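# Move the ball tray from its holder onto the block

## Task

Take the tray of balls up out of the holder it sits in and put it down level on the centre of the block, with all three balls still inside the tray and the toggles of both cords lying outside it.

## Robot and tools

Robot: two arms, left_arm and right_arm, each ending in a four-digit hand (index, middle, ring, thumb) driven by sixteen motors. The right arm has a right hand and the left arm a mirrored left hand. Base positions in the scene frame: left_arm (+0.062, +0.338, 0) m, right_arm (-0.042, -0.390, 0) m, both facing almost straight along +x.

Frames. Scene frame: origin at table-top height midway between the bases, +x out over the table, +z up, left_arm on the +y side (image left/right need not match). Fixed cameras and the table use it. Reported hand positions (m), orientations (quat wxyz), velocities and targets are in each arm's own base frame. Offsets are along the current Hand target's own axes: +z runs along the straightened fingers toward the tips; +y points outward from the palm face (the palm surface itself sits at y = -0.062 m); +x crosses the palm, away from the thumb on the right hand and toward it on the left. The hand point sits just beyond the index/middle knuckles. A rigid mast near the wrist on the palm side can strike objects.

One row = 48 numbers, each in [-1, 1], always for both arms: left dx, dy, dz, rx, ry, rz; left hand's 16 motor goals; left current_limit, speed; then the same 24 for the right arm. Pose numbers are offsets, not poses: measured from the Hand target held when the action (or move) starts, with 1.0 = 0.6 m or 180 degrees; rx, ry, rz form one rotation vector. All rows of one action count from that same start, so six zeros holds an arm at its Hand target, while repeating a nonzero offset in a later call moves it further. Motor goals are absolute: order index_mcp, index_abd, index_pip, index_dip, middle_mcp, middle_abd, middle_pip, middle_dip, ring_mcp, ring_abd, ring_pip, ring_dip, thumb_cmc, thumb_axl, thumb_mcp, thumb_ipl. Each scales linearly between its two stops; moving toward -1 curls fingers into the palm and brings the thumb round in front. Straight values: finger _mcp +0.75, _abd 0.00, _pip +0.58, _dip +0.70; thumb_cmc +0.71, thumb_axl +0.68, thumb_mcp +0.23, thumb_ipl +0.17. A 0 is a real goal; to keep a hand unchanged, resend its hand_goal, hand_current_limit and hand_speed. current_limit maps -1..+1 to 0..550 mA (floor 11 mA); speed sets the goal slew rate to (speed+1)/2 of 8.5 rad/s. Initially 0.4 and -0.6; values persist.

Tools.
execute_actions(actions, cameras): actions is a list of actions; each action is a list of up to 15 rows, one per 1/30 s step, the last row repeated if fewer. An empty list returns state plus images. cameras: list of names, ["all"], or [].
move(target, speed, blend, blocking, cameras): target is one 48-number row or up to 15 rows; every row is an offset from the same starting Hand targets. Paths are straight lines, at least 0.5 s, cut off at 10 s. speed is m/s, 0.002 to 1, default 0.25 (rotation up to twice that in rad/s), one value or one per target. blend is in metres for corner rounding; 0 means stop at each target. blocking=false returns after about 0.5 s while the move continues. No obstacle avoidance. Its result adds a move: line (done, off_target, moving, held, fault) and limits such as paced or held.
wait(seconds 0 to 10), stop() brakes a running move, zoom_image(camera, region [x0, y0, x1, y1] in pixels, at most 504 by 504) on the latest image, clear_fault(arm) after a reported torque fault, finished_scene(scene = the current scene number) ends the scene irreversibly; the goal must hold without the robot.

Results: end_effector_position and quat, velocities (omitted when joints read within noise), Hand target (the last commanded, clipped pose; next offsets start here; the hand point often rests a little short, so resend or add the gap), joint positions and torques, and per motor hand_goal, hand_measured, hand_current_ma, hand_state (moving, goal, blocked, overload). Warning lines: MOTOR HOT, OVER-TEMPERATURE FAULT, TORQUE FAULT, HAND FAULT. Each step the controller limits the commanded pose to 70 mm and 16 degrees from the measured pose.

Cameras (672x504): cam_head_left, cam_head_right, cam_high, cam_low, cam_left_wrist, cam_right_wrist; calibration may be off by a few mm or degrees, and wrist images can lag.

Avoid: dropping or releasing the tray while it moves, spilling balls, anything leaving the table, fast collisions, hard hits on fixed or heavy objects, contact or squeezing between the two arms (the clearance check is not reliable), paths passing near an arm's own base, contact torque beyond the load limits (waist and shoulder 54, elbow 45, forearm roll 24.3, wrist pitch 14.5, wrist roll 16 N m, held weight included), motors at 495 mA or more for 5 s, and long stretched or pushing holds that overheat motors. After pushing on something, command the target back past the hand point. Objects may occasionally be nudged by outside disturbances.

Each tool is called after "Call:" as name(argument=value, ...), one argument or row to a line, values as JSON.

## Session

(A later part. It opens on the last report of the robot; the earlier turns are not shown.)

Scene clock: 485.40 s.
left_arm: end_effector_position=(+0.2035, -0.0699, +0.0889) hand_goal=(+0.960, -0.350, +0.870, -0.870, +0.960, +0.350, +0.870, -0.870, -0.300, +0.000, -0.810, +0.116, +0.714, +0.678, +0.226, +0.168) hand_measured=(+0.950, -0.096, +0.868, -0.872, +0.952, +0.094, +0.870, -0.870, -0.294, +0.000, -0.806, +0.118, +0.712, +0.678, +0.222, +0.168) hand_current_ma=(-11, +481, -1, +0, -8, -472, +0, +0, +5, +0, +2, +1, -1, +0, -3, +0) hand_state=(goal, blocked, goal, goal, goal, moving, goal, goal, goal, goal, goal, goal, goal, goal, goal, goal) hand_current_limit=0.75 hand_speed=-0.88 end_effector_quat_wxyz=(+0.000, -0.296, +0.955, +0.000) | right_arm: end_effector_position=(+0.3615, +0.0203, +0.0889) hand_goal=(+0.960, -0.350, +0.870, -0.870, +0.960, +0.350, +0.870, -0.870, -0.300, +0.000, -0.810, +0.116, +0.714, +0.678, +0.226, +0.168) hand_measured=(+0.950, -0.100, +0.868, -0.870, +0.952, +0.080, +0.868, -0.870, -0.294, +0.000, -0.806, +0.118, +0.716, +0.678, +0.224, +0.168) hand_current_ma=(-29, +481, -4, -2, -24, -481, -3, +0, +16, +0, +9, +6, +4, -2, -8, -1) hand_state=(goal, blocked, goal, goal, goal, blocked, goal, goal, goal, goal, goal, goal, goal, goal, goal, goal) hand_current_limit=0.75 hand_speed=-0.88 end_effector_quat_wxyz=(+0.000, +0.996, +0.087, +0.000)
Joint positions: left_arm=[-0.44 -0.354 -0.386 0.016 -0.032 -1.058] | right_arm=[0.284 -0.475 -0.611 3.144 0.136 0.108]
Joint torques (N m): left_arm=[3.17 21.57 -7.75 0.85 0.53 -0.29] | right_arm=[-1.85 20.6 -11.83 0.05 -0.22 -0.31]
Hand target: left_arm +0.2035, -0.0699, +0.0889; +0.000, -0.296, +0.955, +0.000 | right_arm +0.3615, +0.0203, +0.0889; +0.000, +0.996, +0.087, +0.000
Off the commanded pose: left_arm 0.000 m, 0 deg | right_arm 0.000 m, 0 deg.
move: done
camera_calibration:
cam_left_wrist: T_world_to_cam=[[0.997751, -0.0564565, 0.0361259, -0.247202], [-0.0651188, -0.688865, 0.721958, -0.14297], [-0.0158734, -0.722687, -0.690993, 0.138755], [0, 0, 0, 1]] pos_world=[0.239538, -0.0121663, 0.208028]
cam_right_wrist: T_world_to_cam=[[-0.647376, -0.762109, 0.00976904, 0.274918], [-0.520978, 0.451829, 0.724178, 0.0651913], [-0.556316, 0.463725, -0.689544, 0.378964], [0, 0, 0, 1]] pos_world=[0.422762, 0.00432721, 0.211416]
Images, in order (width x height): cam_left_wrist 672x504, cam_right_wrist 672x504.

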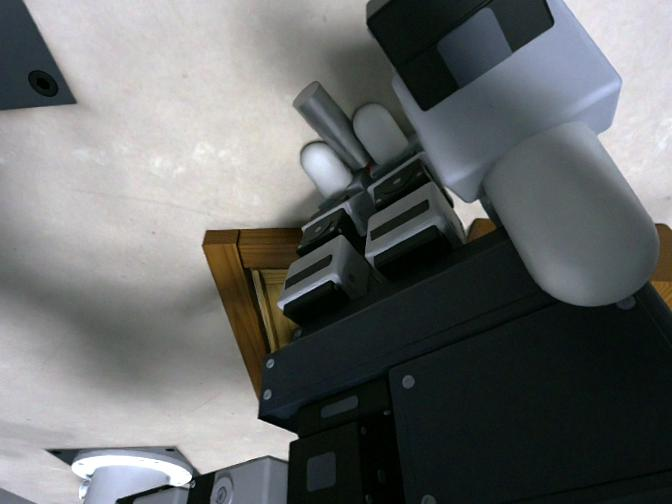

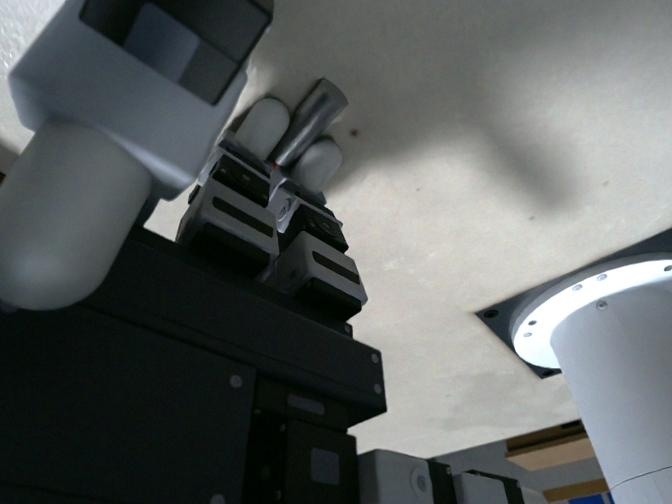

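Call:
move(
  target=[
    [0,0,-0.04,0,0,0,0.959,-0.35,0.869,-0.87,0.959,0.35,0.869,-0.87,-0.3,0,-0.81,0.116,0.714,0.677,0.226,0.168,0.75,-0.85,0,0,-0.04,0,0,0,0.959,-0.35,0.869,-0.87,0.959,0.35,0.869,-0.87,-0.3,0,-0.81,0.116,0.714,0.677,0.226,0.168,0.75,-0.85],
    [-0.015,-0.0678,-0.0602,0,0,0.205,0.479,-0.35,0.869,-0.87,0.479,0.35,0.869,-0.87,-0.3,0,-0.81,0.116,0.714,0.677,0.226,0.168,0.75,-0.85,-0.001,-0.1338,-0.0685,0,0,0.0556,0.479,-0.35,0.869,-0.87,0.479,0.35,0.869,-0.87,-0.3,0,-0.81,0.116,0.714,0.677,0.226,0.168,0.75,-0.85],
    [0.0302,-0.1277,-0.0602,0,0,0.205,0.068,-0.35,0.869,-0.87,0.068,0.35,0.869,-0.87,-0.5,0,-0.6,0.116,0.714,0.677,0.226,0.168,0.75,-0.85,0.0107,-0.1995,-0.0685,0,0,0.0556,0.068,-0.35,0.869,-0.87,0.068,0.35,0.869,-0.87,-0.5,0,-0.6,0.116,0.714,0.677,0.226,0.168,0.75,-0.85],
  ],
  speed=[0.06,0.15,0.12],
  blend=[0.01,0,0],
  cameras=["cam_left_wrist","cam_right_wrist","cam_head_right"],
)

Scene clock: 516.53 s.
left_arm: end_effector_position=(+0.2320, -0.1433, +0.1250) hand_goal=(+0.068, -0.350, +0.870, -0.870, +0.068, +0.350, +0.870, -0.870, -0.500, +0.000, -0.600, +0.116, +0.714, +0.678, +0.226, +0.168) hand_measured=(+0.086, -0.096, +0.868, -0.872, +0.088, +0.094, +0.868, -0.872, -0.480, +0.000, -0.602, +0.118, +0.712, +0.678, +0.222, +0.168) hand_current_ma=(+24, +481, -1, -1, +28, -481, +0, +0, +29, +0, -1, +1, -1, +0, -3, +0) hand_state=(goal, blocked, goal, goal, goal, blocked, goal, goal, goal, goal, goal, goal, goal, goal, goal, goal) hand_current_limit=0.75 hand_speed=-0.85 end_effector_quat_wxyz=(+0.000, +0.021, +1.000, +0.000) | right_arm: end_effector_position=(+0.3471, +0.1393, +0.1300) hand_goal=(+0.068, -0.350, +0.870, -0.870, +0.068, +0.350, +0.870, -0.870, -0.500, +0.000, -0.600, +0.116, +0.714, +0.678, +0.226, +0.168) hand_measured=(+0.084, -0.100, +0.868, -0.872, +0.084, +0.080, +0.868, -0.870, -0.480, +0.000, -0.602, +0.118, +0.716, +0.678, +0.224, +0.168) hand_current_ma=(+54, +481, -4, -3, +58, -481, -3, +0, +69, +0, -6, +6, +4, -2, -8, -1) hand_state=(goal, blocked, goal, goal, goal, blocked, goal, goal, goal, goal, goal, goal, goal, goal, goal, goal) hand_current_limit=0.75 hand_speed=-0.85 end_effector_quat_wxyz=(+0.000, +1.000, +0.000, +0.000)
Joint positions: left_arm=[-0.74 -0.3 -0.482 0.002 -0.183 -0.7] | right_arm=[0.545 -0.445 -0.733 3.143 0.288 0.544]
Joint torques (N m): left_arm=[-1.27 16.87 -14.45 0.78 -0.52 -0.34] | right_arm=[3.86 16.4 -17.57 -1.03 0.57 0.27]
Hand target: left_arm +0.2320, -0.1433, +0.1250; +0.000, +0.021, +1.000, +0.000 | right_arm +0.3471, +0.1393, +0.1300; +0.000, +1.000, +0.000, +0.000
Off the commanded pose: left_arm 0.000 m, 0 deg | right_arm 0.000 m, 0 deg.
move: done
camera_calibration:
cam_left_wrist: T_world_to_cam=[[0.764034, -0.644179, 0.0358402, -0.310951], [-0.465462, -0.511894, 0.722017, -0.0995719], [-0.446762, -0.568328, -0.690946, 0.233145], [0, 0, 0, 1]] pos_world=[0.29539, -0.118776, 0.244128]
cam_right_wrist: T_world_to_cam=[[-0.769954, -0.638024, 0.00984085, 0.381168], [-0.434502, 0.535517, 0.724175, -0.0675756], [-0.467311, 0.553306, -0.689546, 0.300823], [0, 0, 0, 1]] pos_world=[0.404697, 0.112935, 0.252617]
Images, in order (width x height): cam_head_right 672x504, cam_left_wrist 672x504, cam_right_wrist 672x504.

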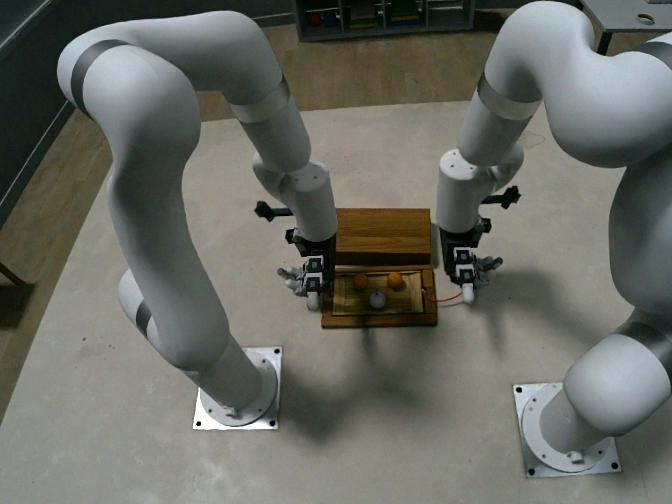

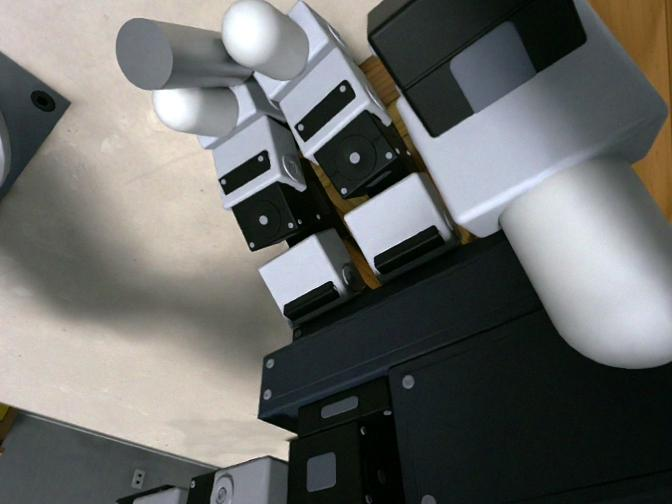

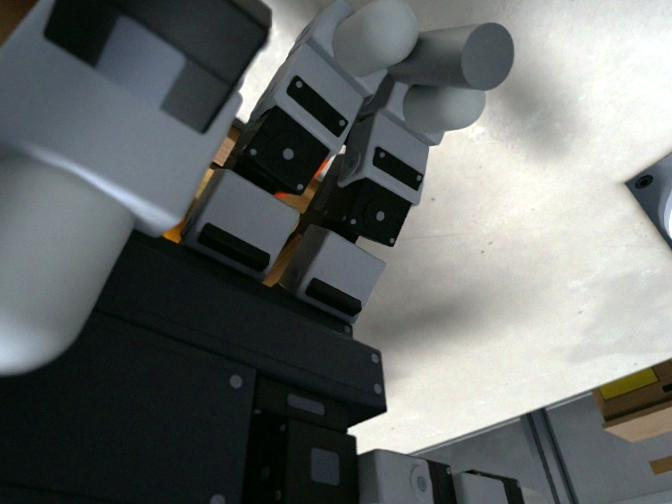

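Call:
move(
  target=[
    [0,-0.0417,0.05,0,0,0,-0.342,-0.35,0.869,-0.87,-0.342,0.35,0.869,-0.87,-0.5,0,-0.6,0.116,0.714,0.677,0.226,0.168,0.75,-0.85,0,-0.05,0.0167,0,0,0,-0.342,-0.35,0.869,-0.87,-0.342,0.35,0.869,-0.87,-0.5,0,-0.6,0.116,0.714,0.677,0.226,0.168,0.75,-0.85],
    [0,-0.0583,0.0583,0,0,0,-0.507,-0.35,0.869,-0.87,-0.507,0.35,0.869,-0.87,-0.5,0,-0.6,0.116,0.714,0.677,0.226,0.168,0.75,-0.85,0,-0.125,-0.0083,0,0,0,-0.507,-0.35,0.869,-0.87,-0.507,0.35,0.869,-0.87,-0.5,0,-0.6,0.116,0.714,0.677,0.226,0.168,0.75,-0.85],
  ],
  speed=[0.12,0.1],
  cameras=["cam_left_wrist","cam_right_wrist","cam_head_right","cam_low"],
)

Call:
zoom_image(
  camera="cam_low",
  region=[200, 180, 420, 300],
)

Scene clock: 539.60 s.
left_arm: end_effector_position=(+0.2305, -0.1783, +0.0900) hand_goal=(-0.506, -0.350, +0.870, -0.870, -0.506, +0.350, +0.870, -0.870, -0.500, +0.000, -0.600, +0.116, +0.714, +0.678, +0.226, +0.168) hand_measured=(-0.466, -0.096, +0.872, -0.872, -0.462, +0.094, +0.872, -0.872, -0.480, +0.000, -0.602, +0.118, +0.712, +0.678, +0.222, +0.168) hand_current_ma=(+85, +481, +1, -1, +92, -481, +2, -1, +28, +0, -1, +1, -1, +0, -3, +0) hand_state=(blocked, blocked, goal, goal, blocked, blocked, goal, goal, goal, goal, goal, goal, goal, goal, goal, goal) hand_current_limit=0.75 hand_speed=-0.85 end_effector_quat_wxyz=(+0.000, +0.021, +1.000, +0.000) | right_arm: end_effector_position=(+0.3472, +0.2143, +0.1350) hand_goal=(-0.506, -0.350, +0.870, -0.870, -0.506, +0.350, +0.870, -0.870, -0.500, +0.000, -0.600, +0.116, +0.714, +0.678, +0.226, +0.168) hand_measured=(-0.484, -0.100, +0.868, -0.872, -0.482, +0.080, +0.868, -0.870, -0.480, +0.000, -0.602, +0.118, +0.716, +0.678, +0.224, +0.168) hand_current_ma=(+81, +481, -4, -5, +85, -481, -3, -1, +68, +0, -6, +6, +4, -2, -8, -1) hand_state=(blocked, blocked, goal, goal, blocked, blocked, goal, goal, goal, goal, goal, goal, goal, goal, goal, goal) hand_current_limit=0.75 hand_speed=-0.85 end_effector_quat_wxyz=(+0.000, +1.000, +0.000, +0.000)
Joint positions: left_arm=[-0.814 -0.442 -0.554 0.004 -0.112 -0.776] | right_arm=[0.68 -0.509 -0.856 3.143 0.347 0.68]
Joint torques (N m): left_arm=[-0.16 19.95 -12.31 0.9 -0.4 -0.25] | right_arm=[4.86 18.74 -18.7 -1.21 0.7 0.35]
Hand target: left_arm +0.2305, -0.1783, +0.0900; +0.000, +0.021, +1.000, +0.000 | right_arm +0.3472, +0.2143, +0.1350; +0.000, +1.000, +0.000, +0.000
Off the commanded pose: left_arm 0.000 m, 0 deg | right_arm 0.000 m, 0 deg.
move: done
camera_calibration:
cam_left_wrist: T_world_to_cam=[[0.764034, -0.644179, 0.0358402, -0.331173], [-0.465462, -0.511894, 0.722017, -0.0928693], [-0.446762, -0.568328, -0.690946, 0.188445], [0, 0, 0, 1]] pos_world=[0.29399, -0.153776, 0.209128]
cam_right_wrist: T_world_to_cam=[[-0.769954, -0.638024, 0.00984085, 0.42897], [-0.434502, 0.535517, 0.724175, -0.11136], [-0.467311, 0.553306, -0.689546, 0.262772], [0, 0, 0, 1]] pos_world=[0.404697, 0.187935, 0.257617]
Images, in order (width x height): cam_head_right 672x504, cam_low 672x504, cam_left_wrist 672x504, cam_right_wrist 672x504.

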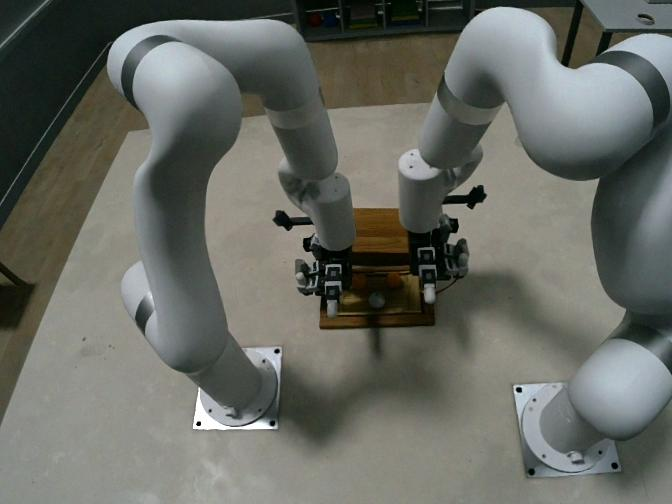

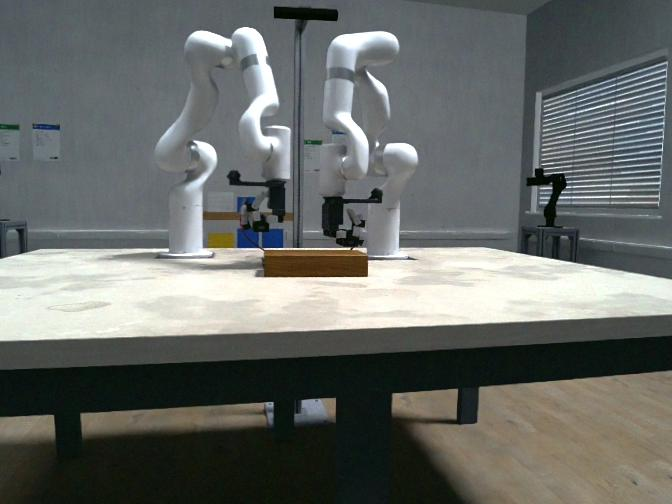

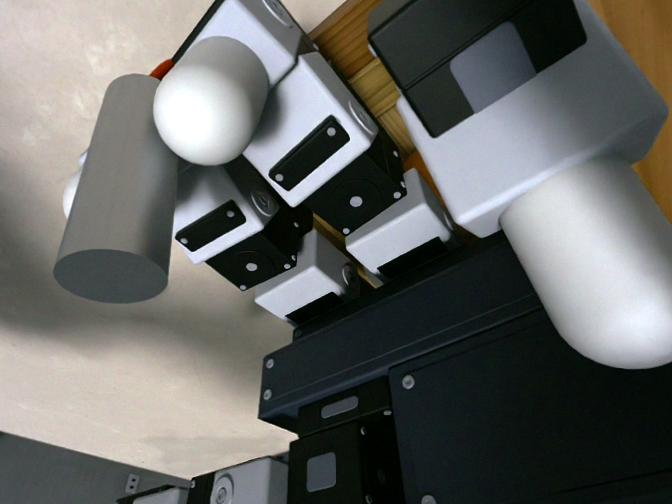

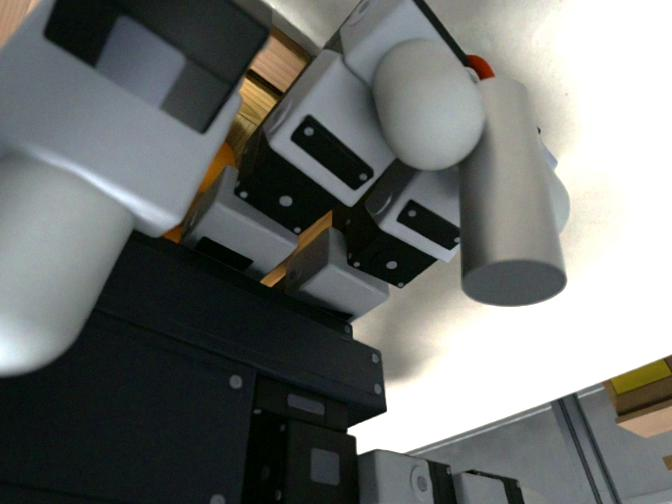

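Scaled by 2.291.

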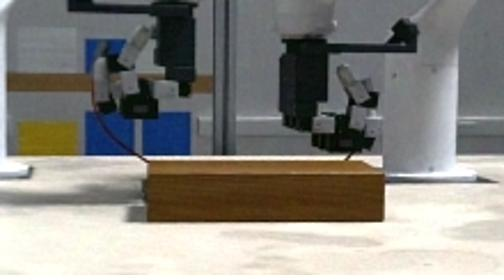

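Call:
move(
  target=[
    [0,0,-0.0167,0,0,0,-0.507,-0.35,0.869,-0.87,-0.507,0.35,0.869,-0.87,-0.5,0,-0.6,0.116,0.714,0.677,0.226,0.168,0.75,-0.85,0,0,-0.03,0,0,0,-0.507,-0.35,0.869,-0.87,-0.507,0.35,0.869,-0.87,-0.5,0,-0.6,0.116,0.714,0.677,0.226,0.168,0.75,-0.85],
  ],
  speed=[0.05],
  cameras=["cam_left_wrist","cam_right_wrist","cam_high","cam_low"],
)

Call:
zoom_image(
  camera="cam_low",
  region=[200, 180, 420, 300],
)

Scene clock: 554.77 s.
left_arm: end_effector_position=(+0.2305, -0.1783, +0.1000) hand_goal=(-0.506, -0.350, +0.870, -0.870, -0.506, +0.350, +0.870, -0.870, -0.500, +0.000, -0.600, +0.116, +0.714, +0.678, +0.226, +0.168) hand_measured=(-0.468, -0.096, +0.872, -0.872, -0.466, +0.094, +0.874, -0.872, -0.480, +0.000, -0.602, +0.118, +0.712, +0.678, +0.222, +0.168) hand_current_ma=(+74, +481, +1, -1, +81, -481, +2, -1, +28, +0, -1, +1, -1, +0, -3, +0) hand_state=(blocked, blocked, goal, goal, blocked, blocked, goal, goal, goal, goal, goal, goal, goal, goal, goal, goal) hand_current_limit=0.75 hand_speed=-0.85 end_effector_quat_wxyz=(+0.000, +0.021, +1.000, +0.000) | right_arm: end_effector_position=(+0.3471, +0.2143, +0.1530) hand_goal=(-0.506, -0.350, +0.870, -0.870, -0.506, +0.350, +0.870, -0.870, -0.500, +0.000, -0.600, +0.116, +0.714, +0.678, +0.226, +0.168) hand_measured=(-0.484, -0.100, +0.868, -0.872, -0.482, +0.080, +0.868, -0.870, -0.480, +0.000, -0.602, +0.118, +0.716, +0.678, +0.224, +0.168) hand_current_ma=(+80, +481, -4, -5, +84, -481, -3, -1, +68, +0, -6, +6, +4, -2, -8, -1) hand_state=(blocked, blocked, goal, goal, blocked, blocked, goal, goal, goal, goal, goal, goal, goal, goal, goal, goal) hand_current_limit=0.75 hand_speed=-0.85 end_effector_quat_wxyz=(+0.000, +1.000, +0.000, +0.000)
Joint positions: left_arm=[-0.814 -0.412 -0.55 0.003 -0.138 -0.775] | right_arm=[0.68 -0.471 -0.856 3.143 0.385 0.68]
Joint torques (N m): left_arm=[-0.35 24.51 -9.88 0.04 -1.09 0.3] | right_arm=[2.74 22.32 -19.2 -1.18 0.72 0.2]
Hand target: left_arm +0.2305, -0.1783, +0.1000; +0.000, +0.021, +1.000, +0.000 | right_arm +0.3472, +0.2143, +0.1530; +0.000, +1.000, +0.000, +0.000
Off the commanded pose: left_arm 0.000 m, 0 deg | right_arm 0.000 m, 0 deg.
move: done
camera_calibration:
cam_left_wrist: T_world_to_cam=[[0.764034, -0.644179, 0.0358402, -0.331467], [-0.465462, -0.511894, 0.722017, -0.100038], [-0.446762, -0.568328, -0.690946, 0.195411], [0, 0, 0, 1]] pos_world=[0.29399, -0.153676, 0.219128]
cam_right_wrist: T_world_to_cam=[[-0.769982, -0.637989, 0.0098879, 0.428786], [-0.434452, 0.535559, 0.724174, -0.124351], [-0.467311, 0.553305, -0.689547, 0.275116], [0, 0, 0, 1]] pos_world=[0.404698, 0.187935, 0.275517]
Images, in order (width x height): cam_high 672x504, cam_low 672x504, cam_left_wrist 672x504, cam_right_wrist 672x504.

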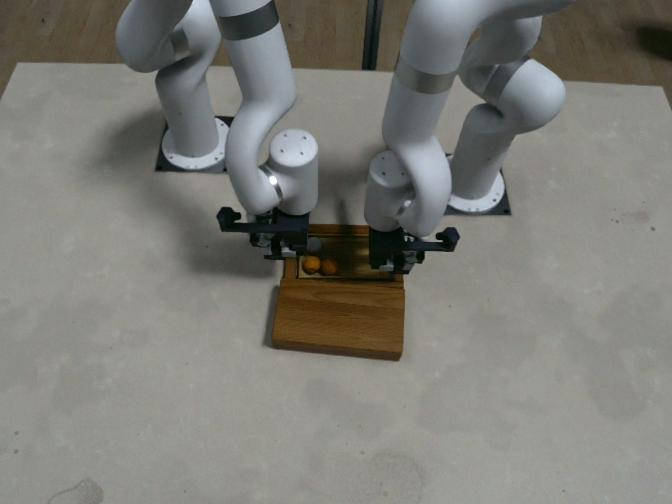

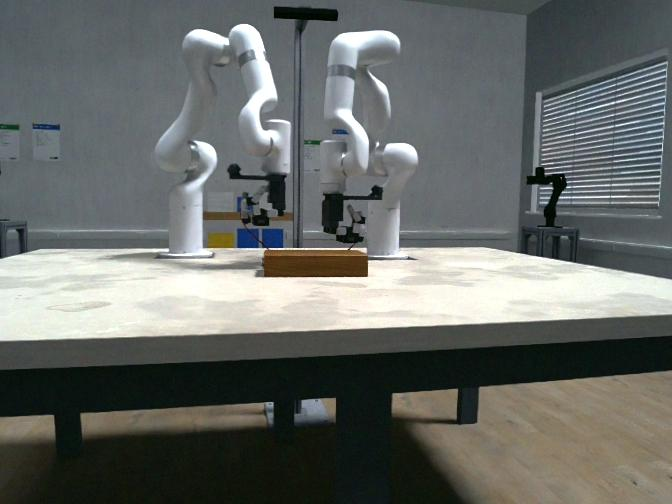

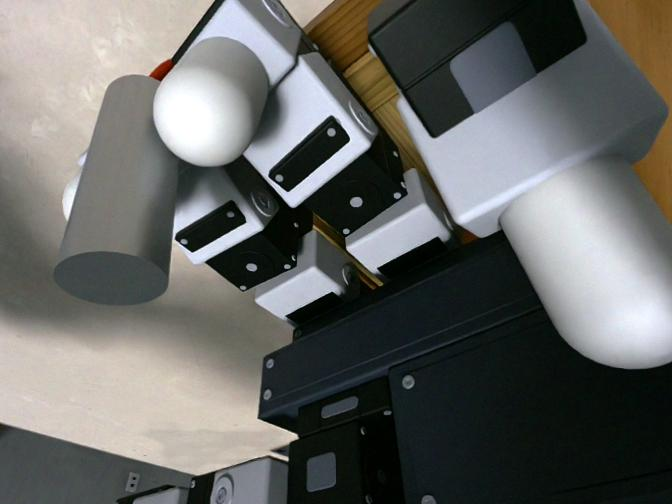

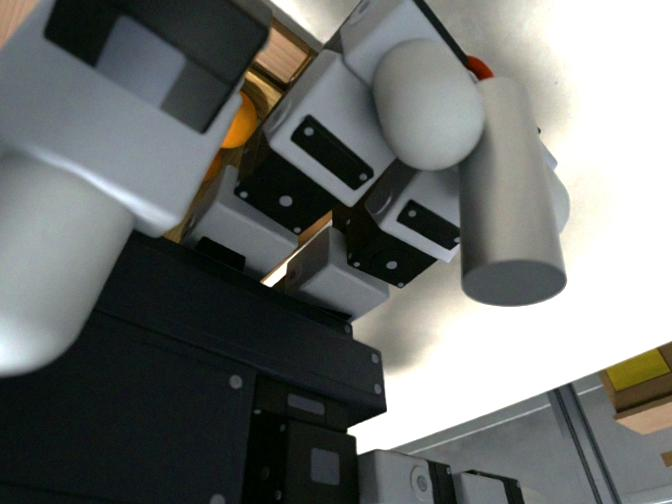

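Scaled by 2.291.

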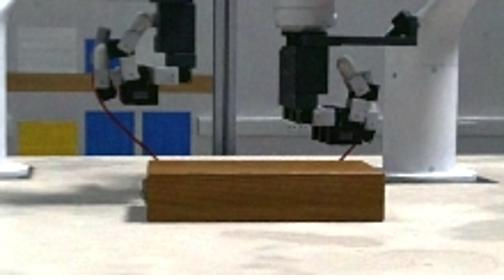

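Call:
move(
  target=[
    [0,0,0.01,0,0,0,-0.507,-0.35,0.869,-0.87,-0.507,0.35,0.869,-0.87,-0.5,0,-0.6,0.116,0.714,0.677,0.226,0.168,0.75,-0.85,0,0,-0.015,0,0,0,-0.507,-0.35,0.869,-0.87,-0.507,0.35,0.869,-0.87,-0.5,0,-0.6,0.116,0.714,0.677,0.226,0.168,0.75,-0.85],
  ],
  speed=[0.03],
  cameras=["cam_right_wrist","cam_high","cam_low","cam_head_right","cam_head_left"],
)

Call:
zoom_image(
  camera="cam_low",
  region=[220, 190, 400, 290],
)

Call:
zoom_image(
  camera="cam_head_left",
  region=[300, 220, 480, 340],
)

Call:
zoom_image(
  camera="cam_high",
  region=[250, 210, 430, 310],
)

Scene clock: 563.80 s.
left_arm: end_effector_position=(+0.2305, -0.1783, +0.0941) hand_goal=(-0.506, -0.350, +0.870, -0.870, -0.506, +0.350, +0.870, -0.870, -0.500, +0.000, -0.600, +0.116, +0.714, +0.678, +0.226, +0.168) hand_measured=(-0.472, -0.096, +0.872, -0.872, -0.470, +0.094, +0.874, -0.872, -0.480, +0.000, -0.602, +0.118, +0.712, +0.678, +0.222, +0.168) hand_current_ma=(+65, +481, +1, -1, +72, -481, +2, -1, +28, +0, -1, +1, -1, +0, -3, +0) hand_state=(blocked, blocked, goal, goal, blocked, blocked, goal, goal, goal, goal, goal, goal, goal, goal, goal, goal) hand_current_limit=0.75 hand_speed=-0.85 end_effector_quat_wxyz=(+0.000, +0.021, +1.000, +0.000) | right_arm: end_effector_position=(+0.3472, +0.2143, +0.1620) hand_goal=(-0.506, -0.350, +0.870, -0.870, -0.506, +0.350, +0.870, -0.870, -0.500, +0.000, -0.600, +0.116, +0.714, +0.678, +0.226, +0.168) hand_measured=(-0.484, -0.100, +0.870, -0.872, -0.482, +0.080, +0.872, -0.870, -0.480, +0.000, -0.602, +0.118, +0.716, +0.678, +0.224, +0.168) hand_current_ma=(+80, +481, +1, -5, +84, -481, +2, -1, +68, +0, -6, +6, +4, -2, -8, -1) hand_state=(blocked, blocked, goal, goal, blocked, blocked, goal, goal, goal, goal, goal, goal, goal, goal, goal, goal) hand_current_limit=0.75 hand_speed=-0.85 end_effector_quat_wxyz=(+0.000, +1.000, +0.000, +0.000)
Joint positions: left_arm=[-0.814 -0.43 -0.553 0.003 -0.123 -0.775] | right_arm=[0.68 -0.452 -0.856 3.143 0.404 0.68]
Joint torques (N m): left_arm=[-0.07 20.45 -13.31 1.06 0.1 -0.26] | right_arm=[-0.56 23 -19.46 -1.25 0.81 0.46]
Hand target: left_arm +0.2305, -0.1783, +0.0940; +0.000, +0.021, +1.000, +0.000 | right_arm +0.3472, +0.2143, +0.1620; +0.000, +1.000, +0.000, +0.000
Off the commanded pose: left_arm 0.000 m, 0 deg | right_arm 0.000 m, 0 deg.
move: done
camera_calibration:
cam_right_wrist: T_world_to_cam=[[-0.769954, -0.638024, 0.00984085, 0.428705], [-0.434502, 0.535517, 0.724175, -0.130841], [-0.467311, 0.553306, -0.689546, 0.281321], [0, 0, 0, 1]] pos_world=[0.404697, 0.187935, 0.284517]
Images, in order (width x height): cam_head_left 672x504, cam_head_right 672x504, cam_high 672x504, cam_low 672x504, cam_right_wrist 672x504.

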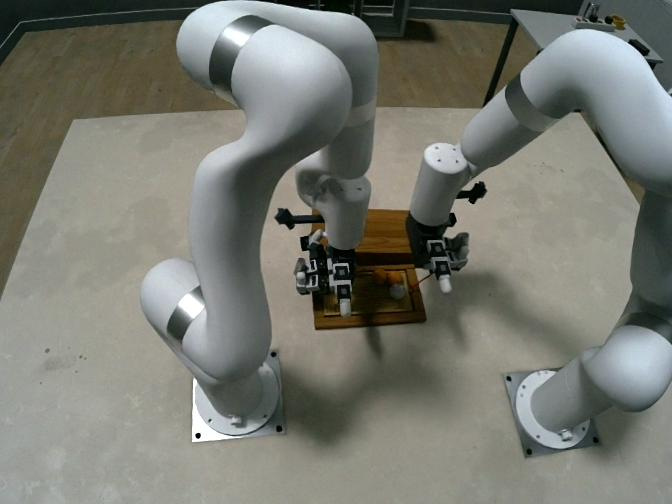

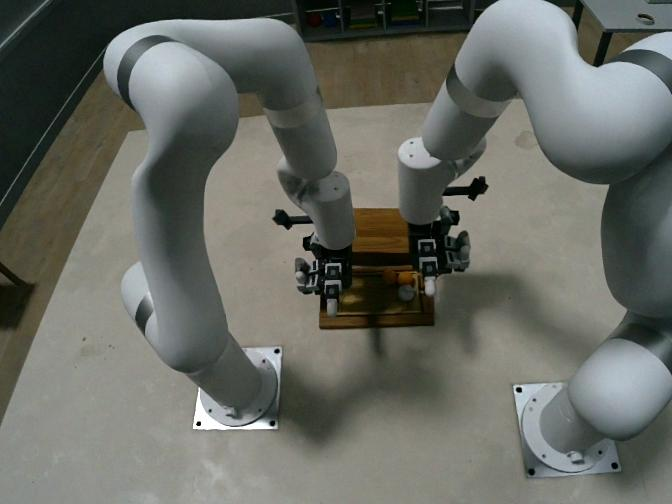

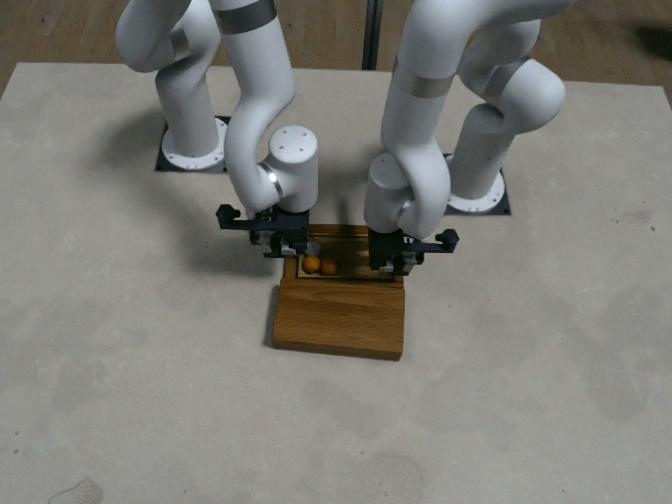

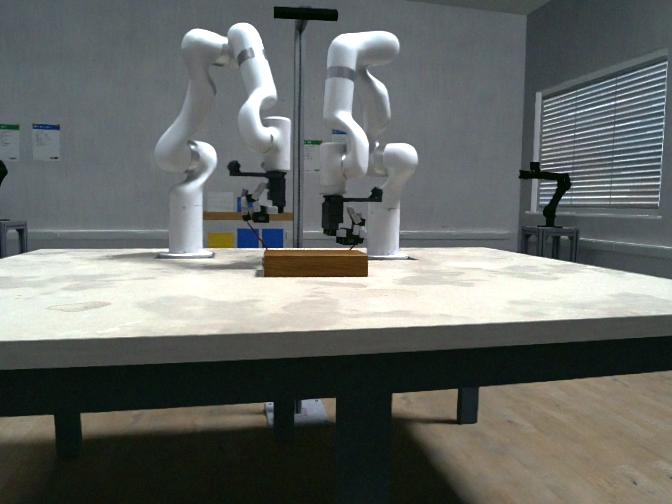

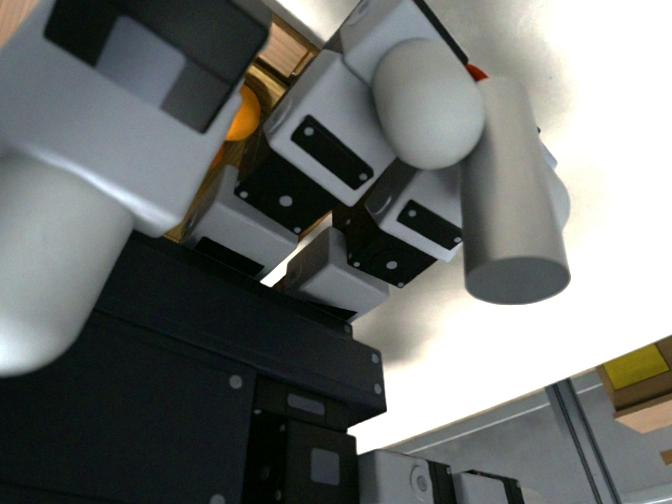

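Scaled by 2.800.

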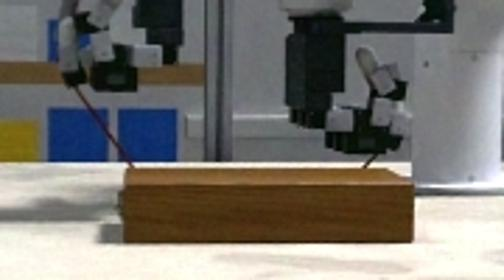

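Scaled by 2.800.

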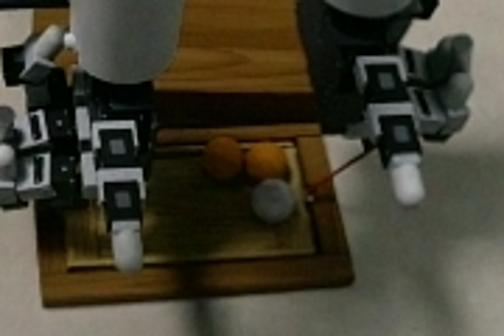

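Scaled by 2.800.

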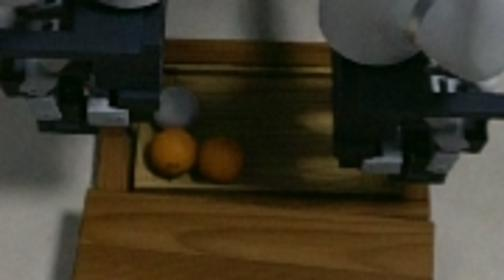

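Call:
move(
  target=[
    [0,0,-0.0133,0,0,0,-0.507,-0.35,0.869,-0.87,-0.507,0.35,0.869,-0.87,-0.5,0,-0.6,0.116,0.714,0.677,0.226,0.168,0.75,-0.85,0,0,-0.02,0,0,0,-0.507,-0.35,0.869,-0.87,-0.507,0.35,0.869,-0.87,-0.5,0,-0.6,0.116,0.714,0.677,0.226,0.168,0.75,-0.85],
  ],
  speed=[0.02],
  cameras=["cam_right_wrist","cam_left_wrist","cam_high","cam_low","cam_head_left"],
)

Call:
zoom_image(
  camera="cam_low",
  region=[220, 190, 400, 290],
)

Call:
zoom_image(
  camera="cam_head_left",
  region=[300, 220, 480, 340],
)

Call:
zoom_image(
  camera="cam_high",
  region=[250, 210, 430, 310],
)

Scene clock: 570.20 s.
left_arm: end_effector_position=(+0.2305, -0.1783, +0.1020) hand_goal=(-0.506, -0.350, +0.870, -0.870, -0.506, +0.350, +0.870, -0.870, -0.500, +0.000, -0.600, +0.116, +0.714, +0.678, +0.226, +0.168) hand_measured=(-0.472, -0.096, +0.872, -0.872, -0.470, +0.094, +0.874, -0.872, -0.480, +0.000, -0.602, +0.118, +0.712, +0.678, +0.222, +0.168) hand_current_ma=(+65, +481, +1, -1, +72, -481, +2, -1, +28, +0, -1, +1, -1, +0, -3, +0) hand_state=(blocked, blocked, goal, goal, blocked, blocked, goal, goal, goal, goal, goal, goal, goal, goal, goal, goal) hand_current_limit=0.75 hand_speed=-0.85 end_effector_quat_wxyz=(+0.000, +0.021, +1.000, +0.000) | right_arm: end_effector_position=(+0.3472, +0.2143, +0.1740) hand_goal=(-0.506, -0.350, +0.870, -0.870, -0.506, +0.350, +0.870, -0.870, -0.500, +0.000, -0.600, +0.116, +0.714, +0.678, +0.226, +0.168) hand_measured=(-0.484, -0.100, +0.870, -0.872, -0.482, +0.080, +0.872, -0.870, -0.480, +0.000, -0.602, +0.118, +0.716, +0.678, +0.224, +0.168) hand_current_ma=(+80, +481, +2, -5, +84, -481, +3, -1, +68, +0, -6, +6, +4, -2, -8, -1) hand_state=(blocked, blocked, goal, goal, blocked, blocked, goal, goal, goal, goal, goal, goal, goal, goal, goal, goal) hand_current_limit=0.75 hand_speed=-0.85 end_effector_quat_wxyz=(+0.000, +1.000, +0.000, +0.000)
Joint positions: left_arm=[-0.814 -0.407 -0.55 0.003 -0.143 -0.775] | right_arm=[0.68 -0.428 -0.858 3.143 0.43 0.68]
Joint torques (N m): left_arm=[0.33 24.05 -9.51 0.19 -0.98 0.35] | right_arm=[0.66 22.05 -19.81 -1.14 0.9 0.36]
Hand target: left_arm +0.2305, -0.1783, +0.1020; +0.000, +0.021, +1.000, +0.000 | right_arm +0.3472, +0.2143, +0.1740; +0.000, +1.000, +0.000, +0.000
Off the commanded pose: left_arm 0.000 m, 0 deg | right_arm 0.000 m, 0 deg.
move: done
camera_calibration:
cam_left_wrist: T_world_to_cam=[[0.764034, -0.644179, 0.0358402, -0.331539], [-0.465462, -0.511894, 0.722017, -0.101482], [-0.446762, -0.568328, -0.690946, 0.196793], [0, 0, 0, 1]] pos_world=[0.29399, -0.153676, 0.221128]
cam_right_wrist: T_world_to_cam=[[-0.769982, -0.637989, 0.0098879, 0.428578], [-0.434452, 0.535559, 0.724174, -0.139558], [-0.467311, 0.553305, -0.689547, 0.289596], [0, 0, 0, 1]] pos_world=[0.404698, 0.187935, 0.296517]
Images, in order (width x height): cam_head_left 672x504, cam_high 672x504, cam_low 672x504, cam_left_wrist 672x504, cam_right_wrist 672x504.

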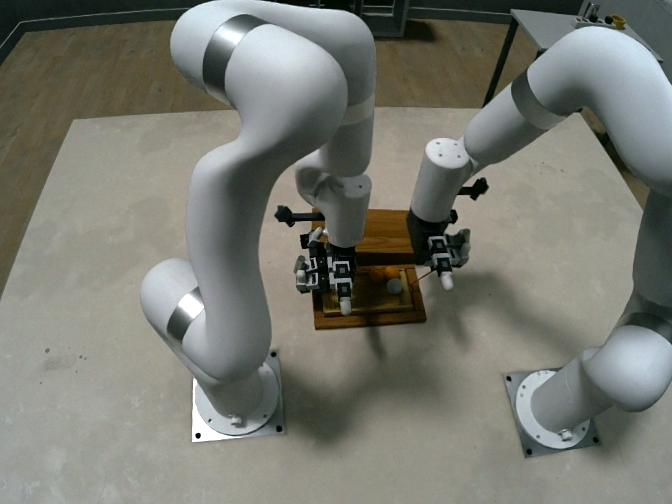

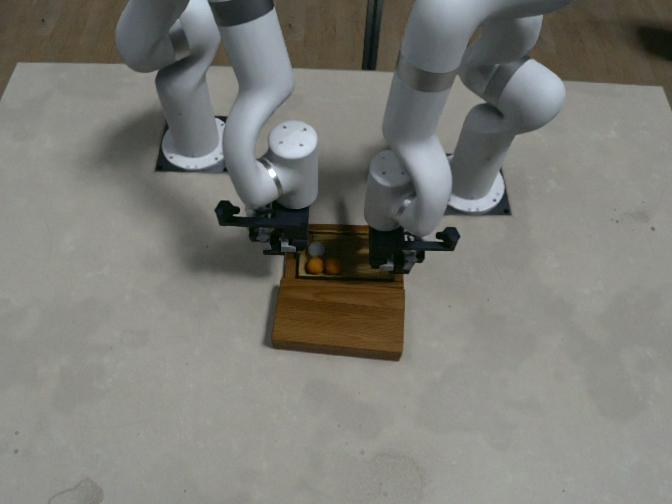

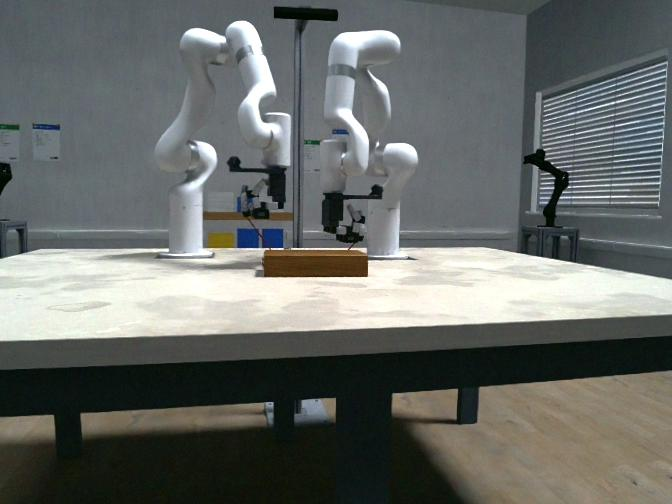

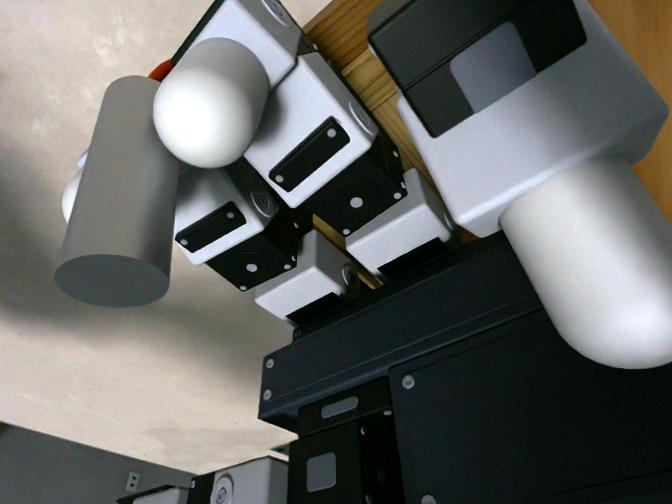

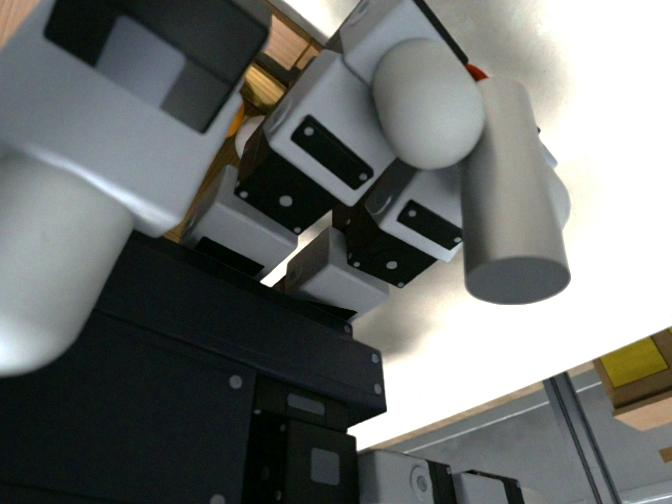

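Scaled by 2.800.

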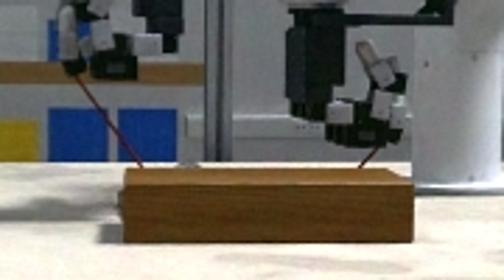

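Scaled by 2.800.

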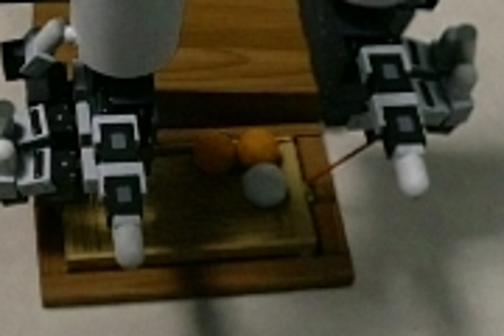

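Scaled by 2.800.

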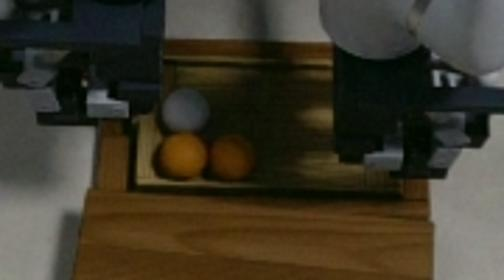

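Call:
move(
  target=[
    [0,0,-0.025,0,0,0,-0.507,-0.35,0.869,-0.87,-0.507,0.35,0.869,-0.87,-0.5,0,-0.6,0.116,0.714,0.677,0.226,0.168,0.75,-0.85,0,0,-0.03,0,0,0,-0.507,-0.35,0.869,-0.87,-0.507,0.35,0.869,-0.87,-0.5,0,-0.6,0.116,0.714,0.677,0.226,0.168,0.75,-0.85],
  ],
  speed=[0.02],
  cameras=["cam_right_wrist","cam_left_wrist","cam_high","cam_low","cam_head_left"],
)

Call:
zoom_image(
  camera="cam_low",
  region=[220, 190, 400, 290],
)

Call:
zoom_image(
  camera="cam_head_left",
  region=[300, 220, 480, 340],
)

Call:
zoom_image(
  camera="cam_high",
  region=[250, 210, 430, 310],
)

Scene clock: 578.50 s.
left_arm: end_effector_position=(+0.2305, -0.1783, +0.1170) hand_goal=(-0.506, -0.350, +0.870, -0.870, -0.506, +0.350, +0.870, -0.870, -0.500, +0.000, -0.600, +0.116, +0.714, +0.678, +0.226, +0.168) hand_measured=(-0.472, -0.096, +0.872, -0.872, -0.470, +0.094, +0.874, -0.872, -0.480, +0.000, -0.602, +0.118, +0.712, +0.678, +0.222, +0.168) hand_current_ma=(+65, +481, +1, -1, +72, -481, +2, -1, +28, +0, -1, +1, -1, +0, -3, +0) hand_state=(blocked, blocked, goal, goal, blocked, blocked, goal, goal, goal, goal, goal, goal, goal, goal, goal, goal) hand_current_limit=0.75 hand_speed=-0.85 end_effector_quat_wxyz=(+0.000, +0.021, +1.000, +0.000) | right_arm: end_effector_position=(+0.3472, +0.2142, +0.1920) hand_goal=(-0.506, -0.350, +0.870, -0.870, -0.506, +0.350, +0.870, -0.870, -0.500, +0.000, -0.600, +0.116, +0.714, +0.678, +0.226, +0.168) hand_measured=(-0.484, -0.100, +0.870, -0.872, -0.482, +0.080, +0.872, -0.870, -0.480, +0.000, -0.602, +0.118, +0.716, +0.678, +0.224, +0.168) hand_current_ma=(+80, +481, +2, -5, +84, -481, +3, -1, +68, +0, -6, +6, +4, -2, -8, -1) hand_state=(blocked, blocked, goal, goal, blocked, blocked, goal, goal, goal, goal, goal, goal, goal, goal, goal, goal) hand_current_limit=0.75 hand_speed=-0.85 end_effector_quat_wxyz=(+0.000, +1.000, +0.000, +0.000)
Joint positions: left_arm=[-0.814 -0.363 -0.546 0.002 -0.183 -0.774] | right_arm=[0.68 -0.393 -0.862 3.143 0.469 0.68]
Joint torques (N m): left_arm=[-0.39 24.56 -10.3 0.03 -0.98 0.36] | right_arm=[-0.82 20.92 -20.5 -1.16 0.84 0.2]
Hand target: left_arm +0.2305, -0.1783, +0.1170; +0.000, +0.021, +1.000, +0.000 | right_arm +0.3472, +0.2143, +0.1920; +0.000, +1.000, +0.000, +0.000
Off the commanded pose: left_arm 0.000 m, 0 deg | right_arm 0.000 m, 0 deg.
move: done
camera_calibration:
cam_left_wrist: T_world_to_cam=[[0.764034, -0.644179, 0.0358402, -0.332141], [-0.465462, -0.511894, 0.722017, -0.112364], [-0.446762, -0.568328, -0.690946, 0.2071], [0, 0, 0, 1]] pos_world=[0.29399, -0.153776, 0.236128]
cam_right_wrist: T_world_to_cam=[[-0.769982, -0.637989, 0.0098879, 0.4284], [-0.434452, 0.535559, 0.724174, -0.152593], [-0.467311, 0.553305, -0.689547, 0.302008], [0, 0, 0, 1]] pos_world=[0.404698, 0.187935, 0.314517]
Images, in order (width x height): cam_head_left 672x504, cam_high 672x504, cam_low 672x504, cam_left_wrist 672x504, cam_right_wrist 672x504.

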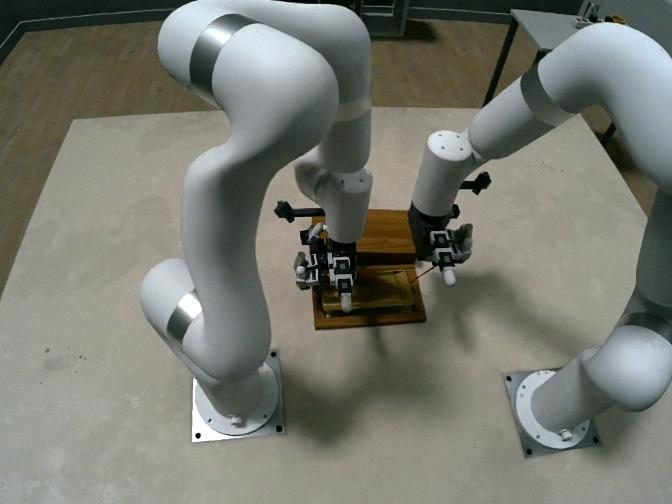

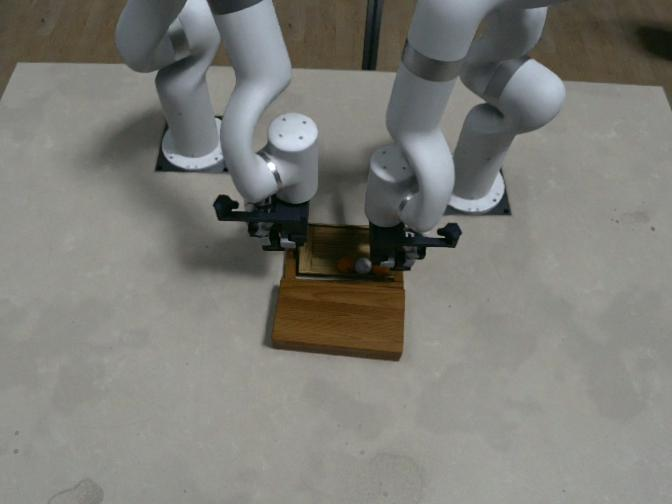

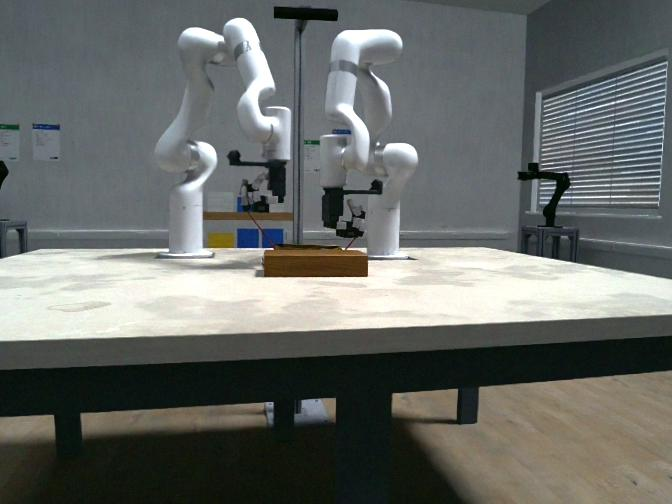

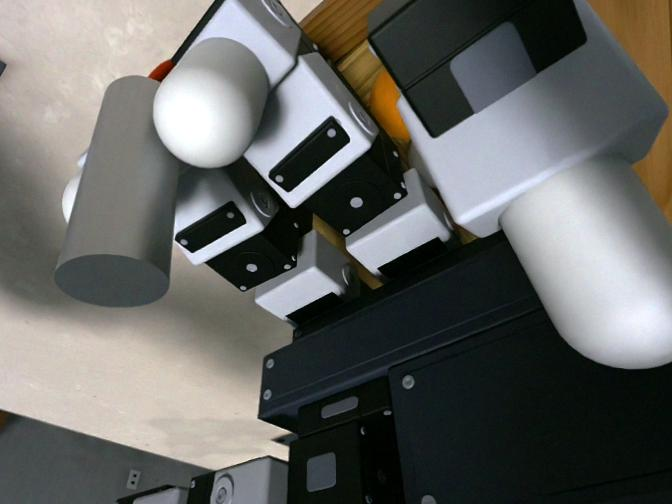

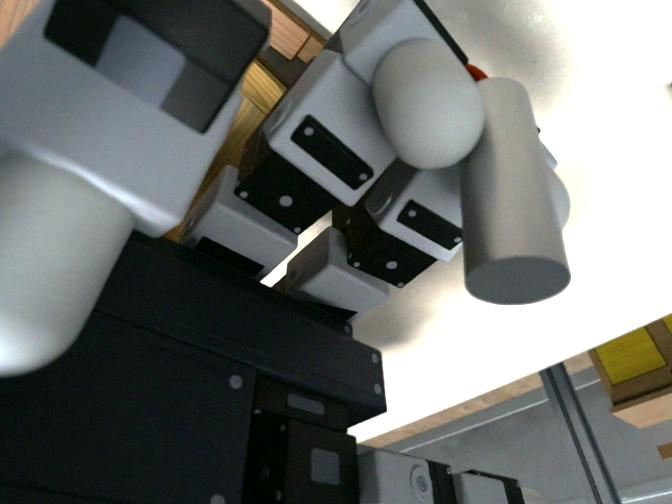

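Scaled by 2.800.

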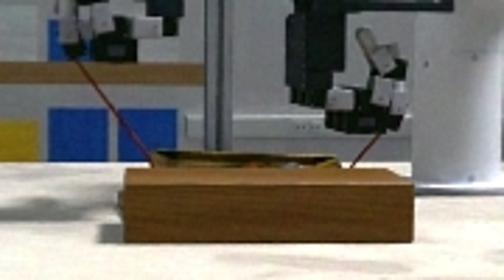

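Scaled by 2.800.

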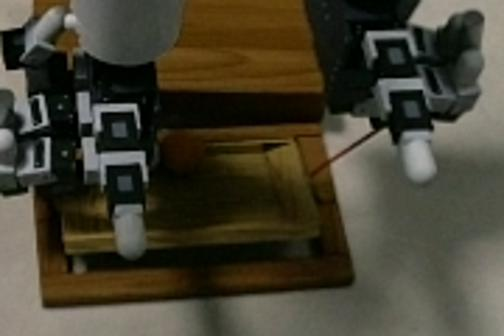

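Scaled by 2.800.

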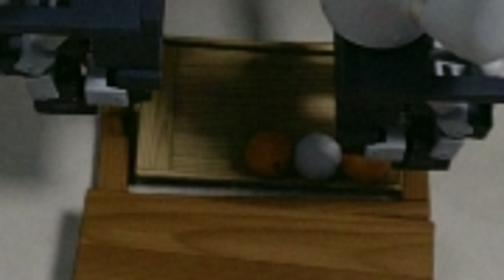

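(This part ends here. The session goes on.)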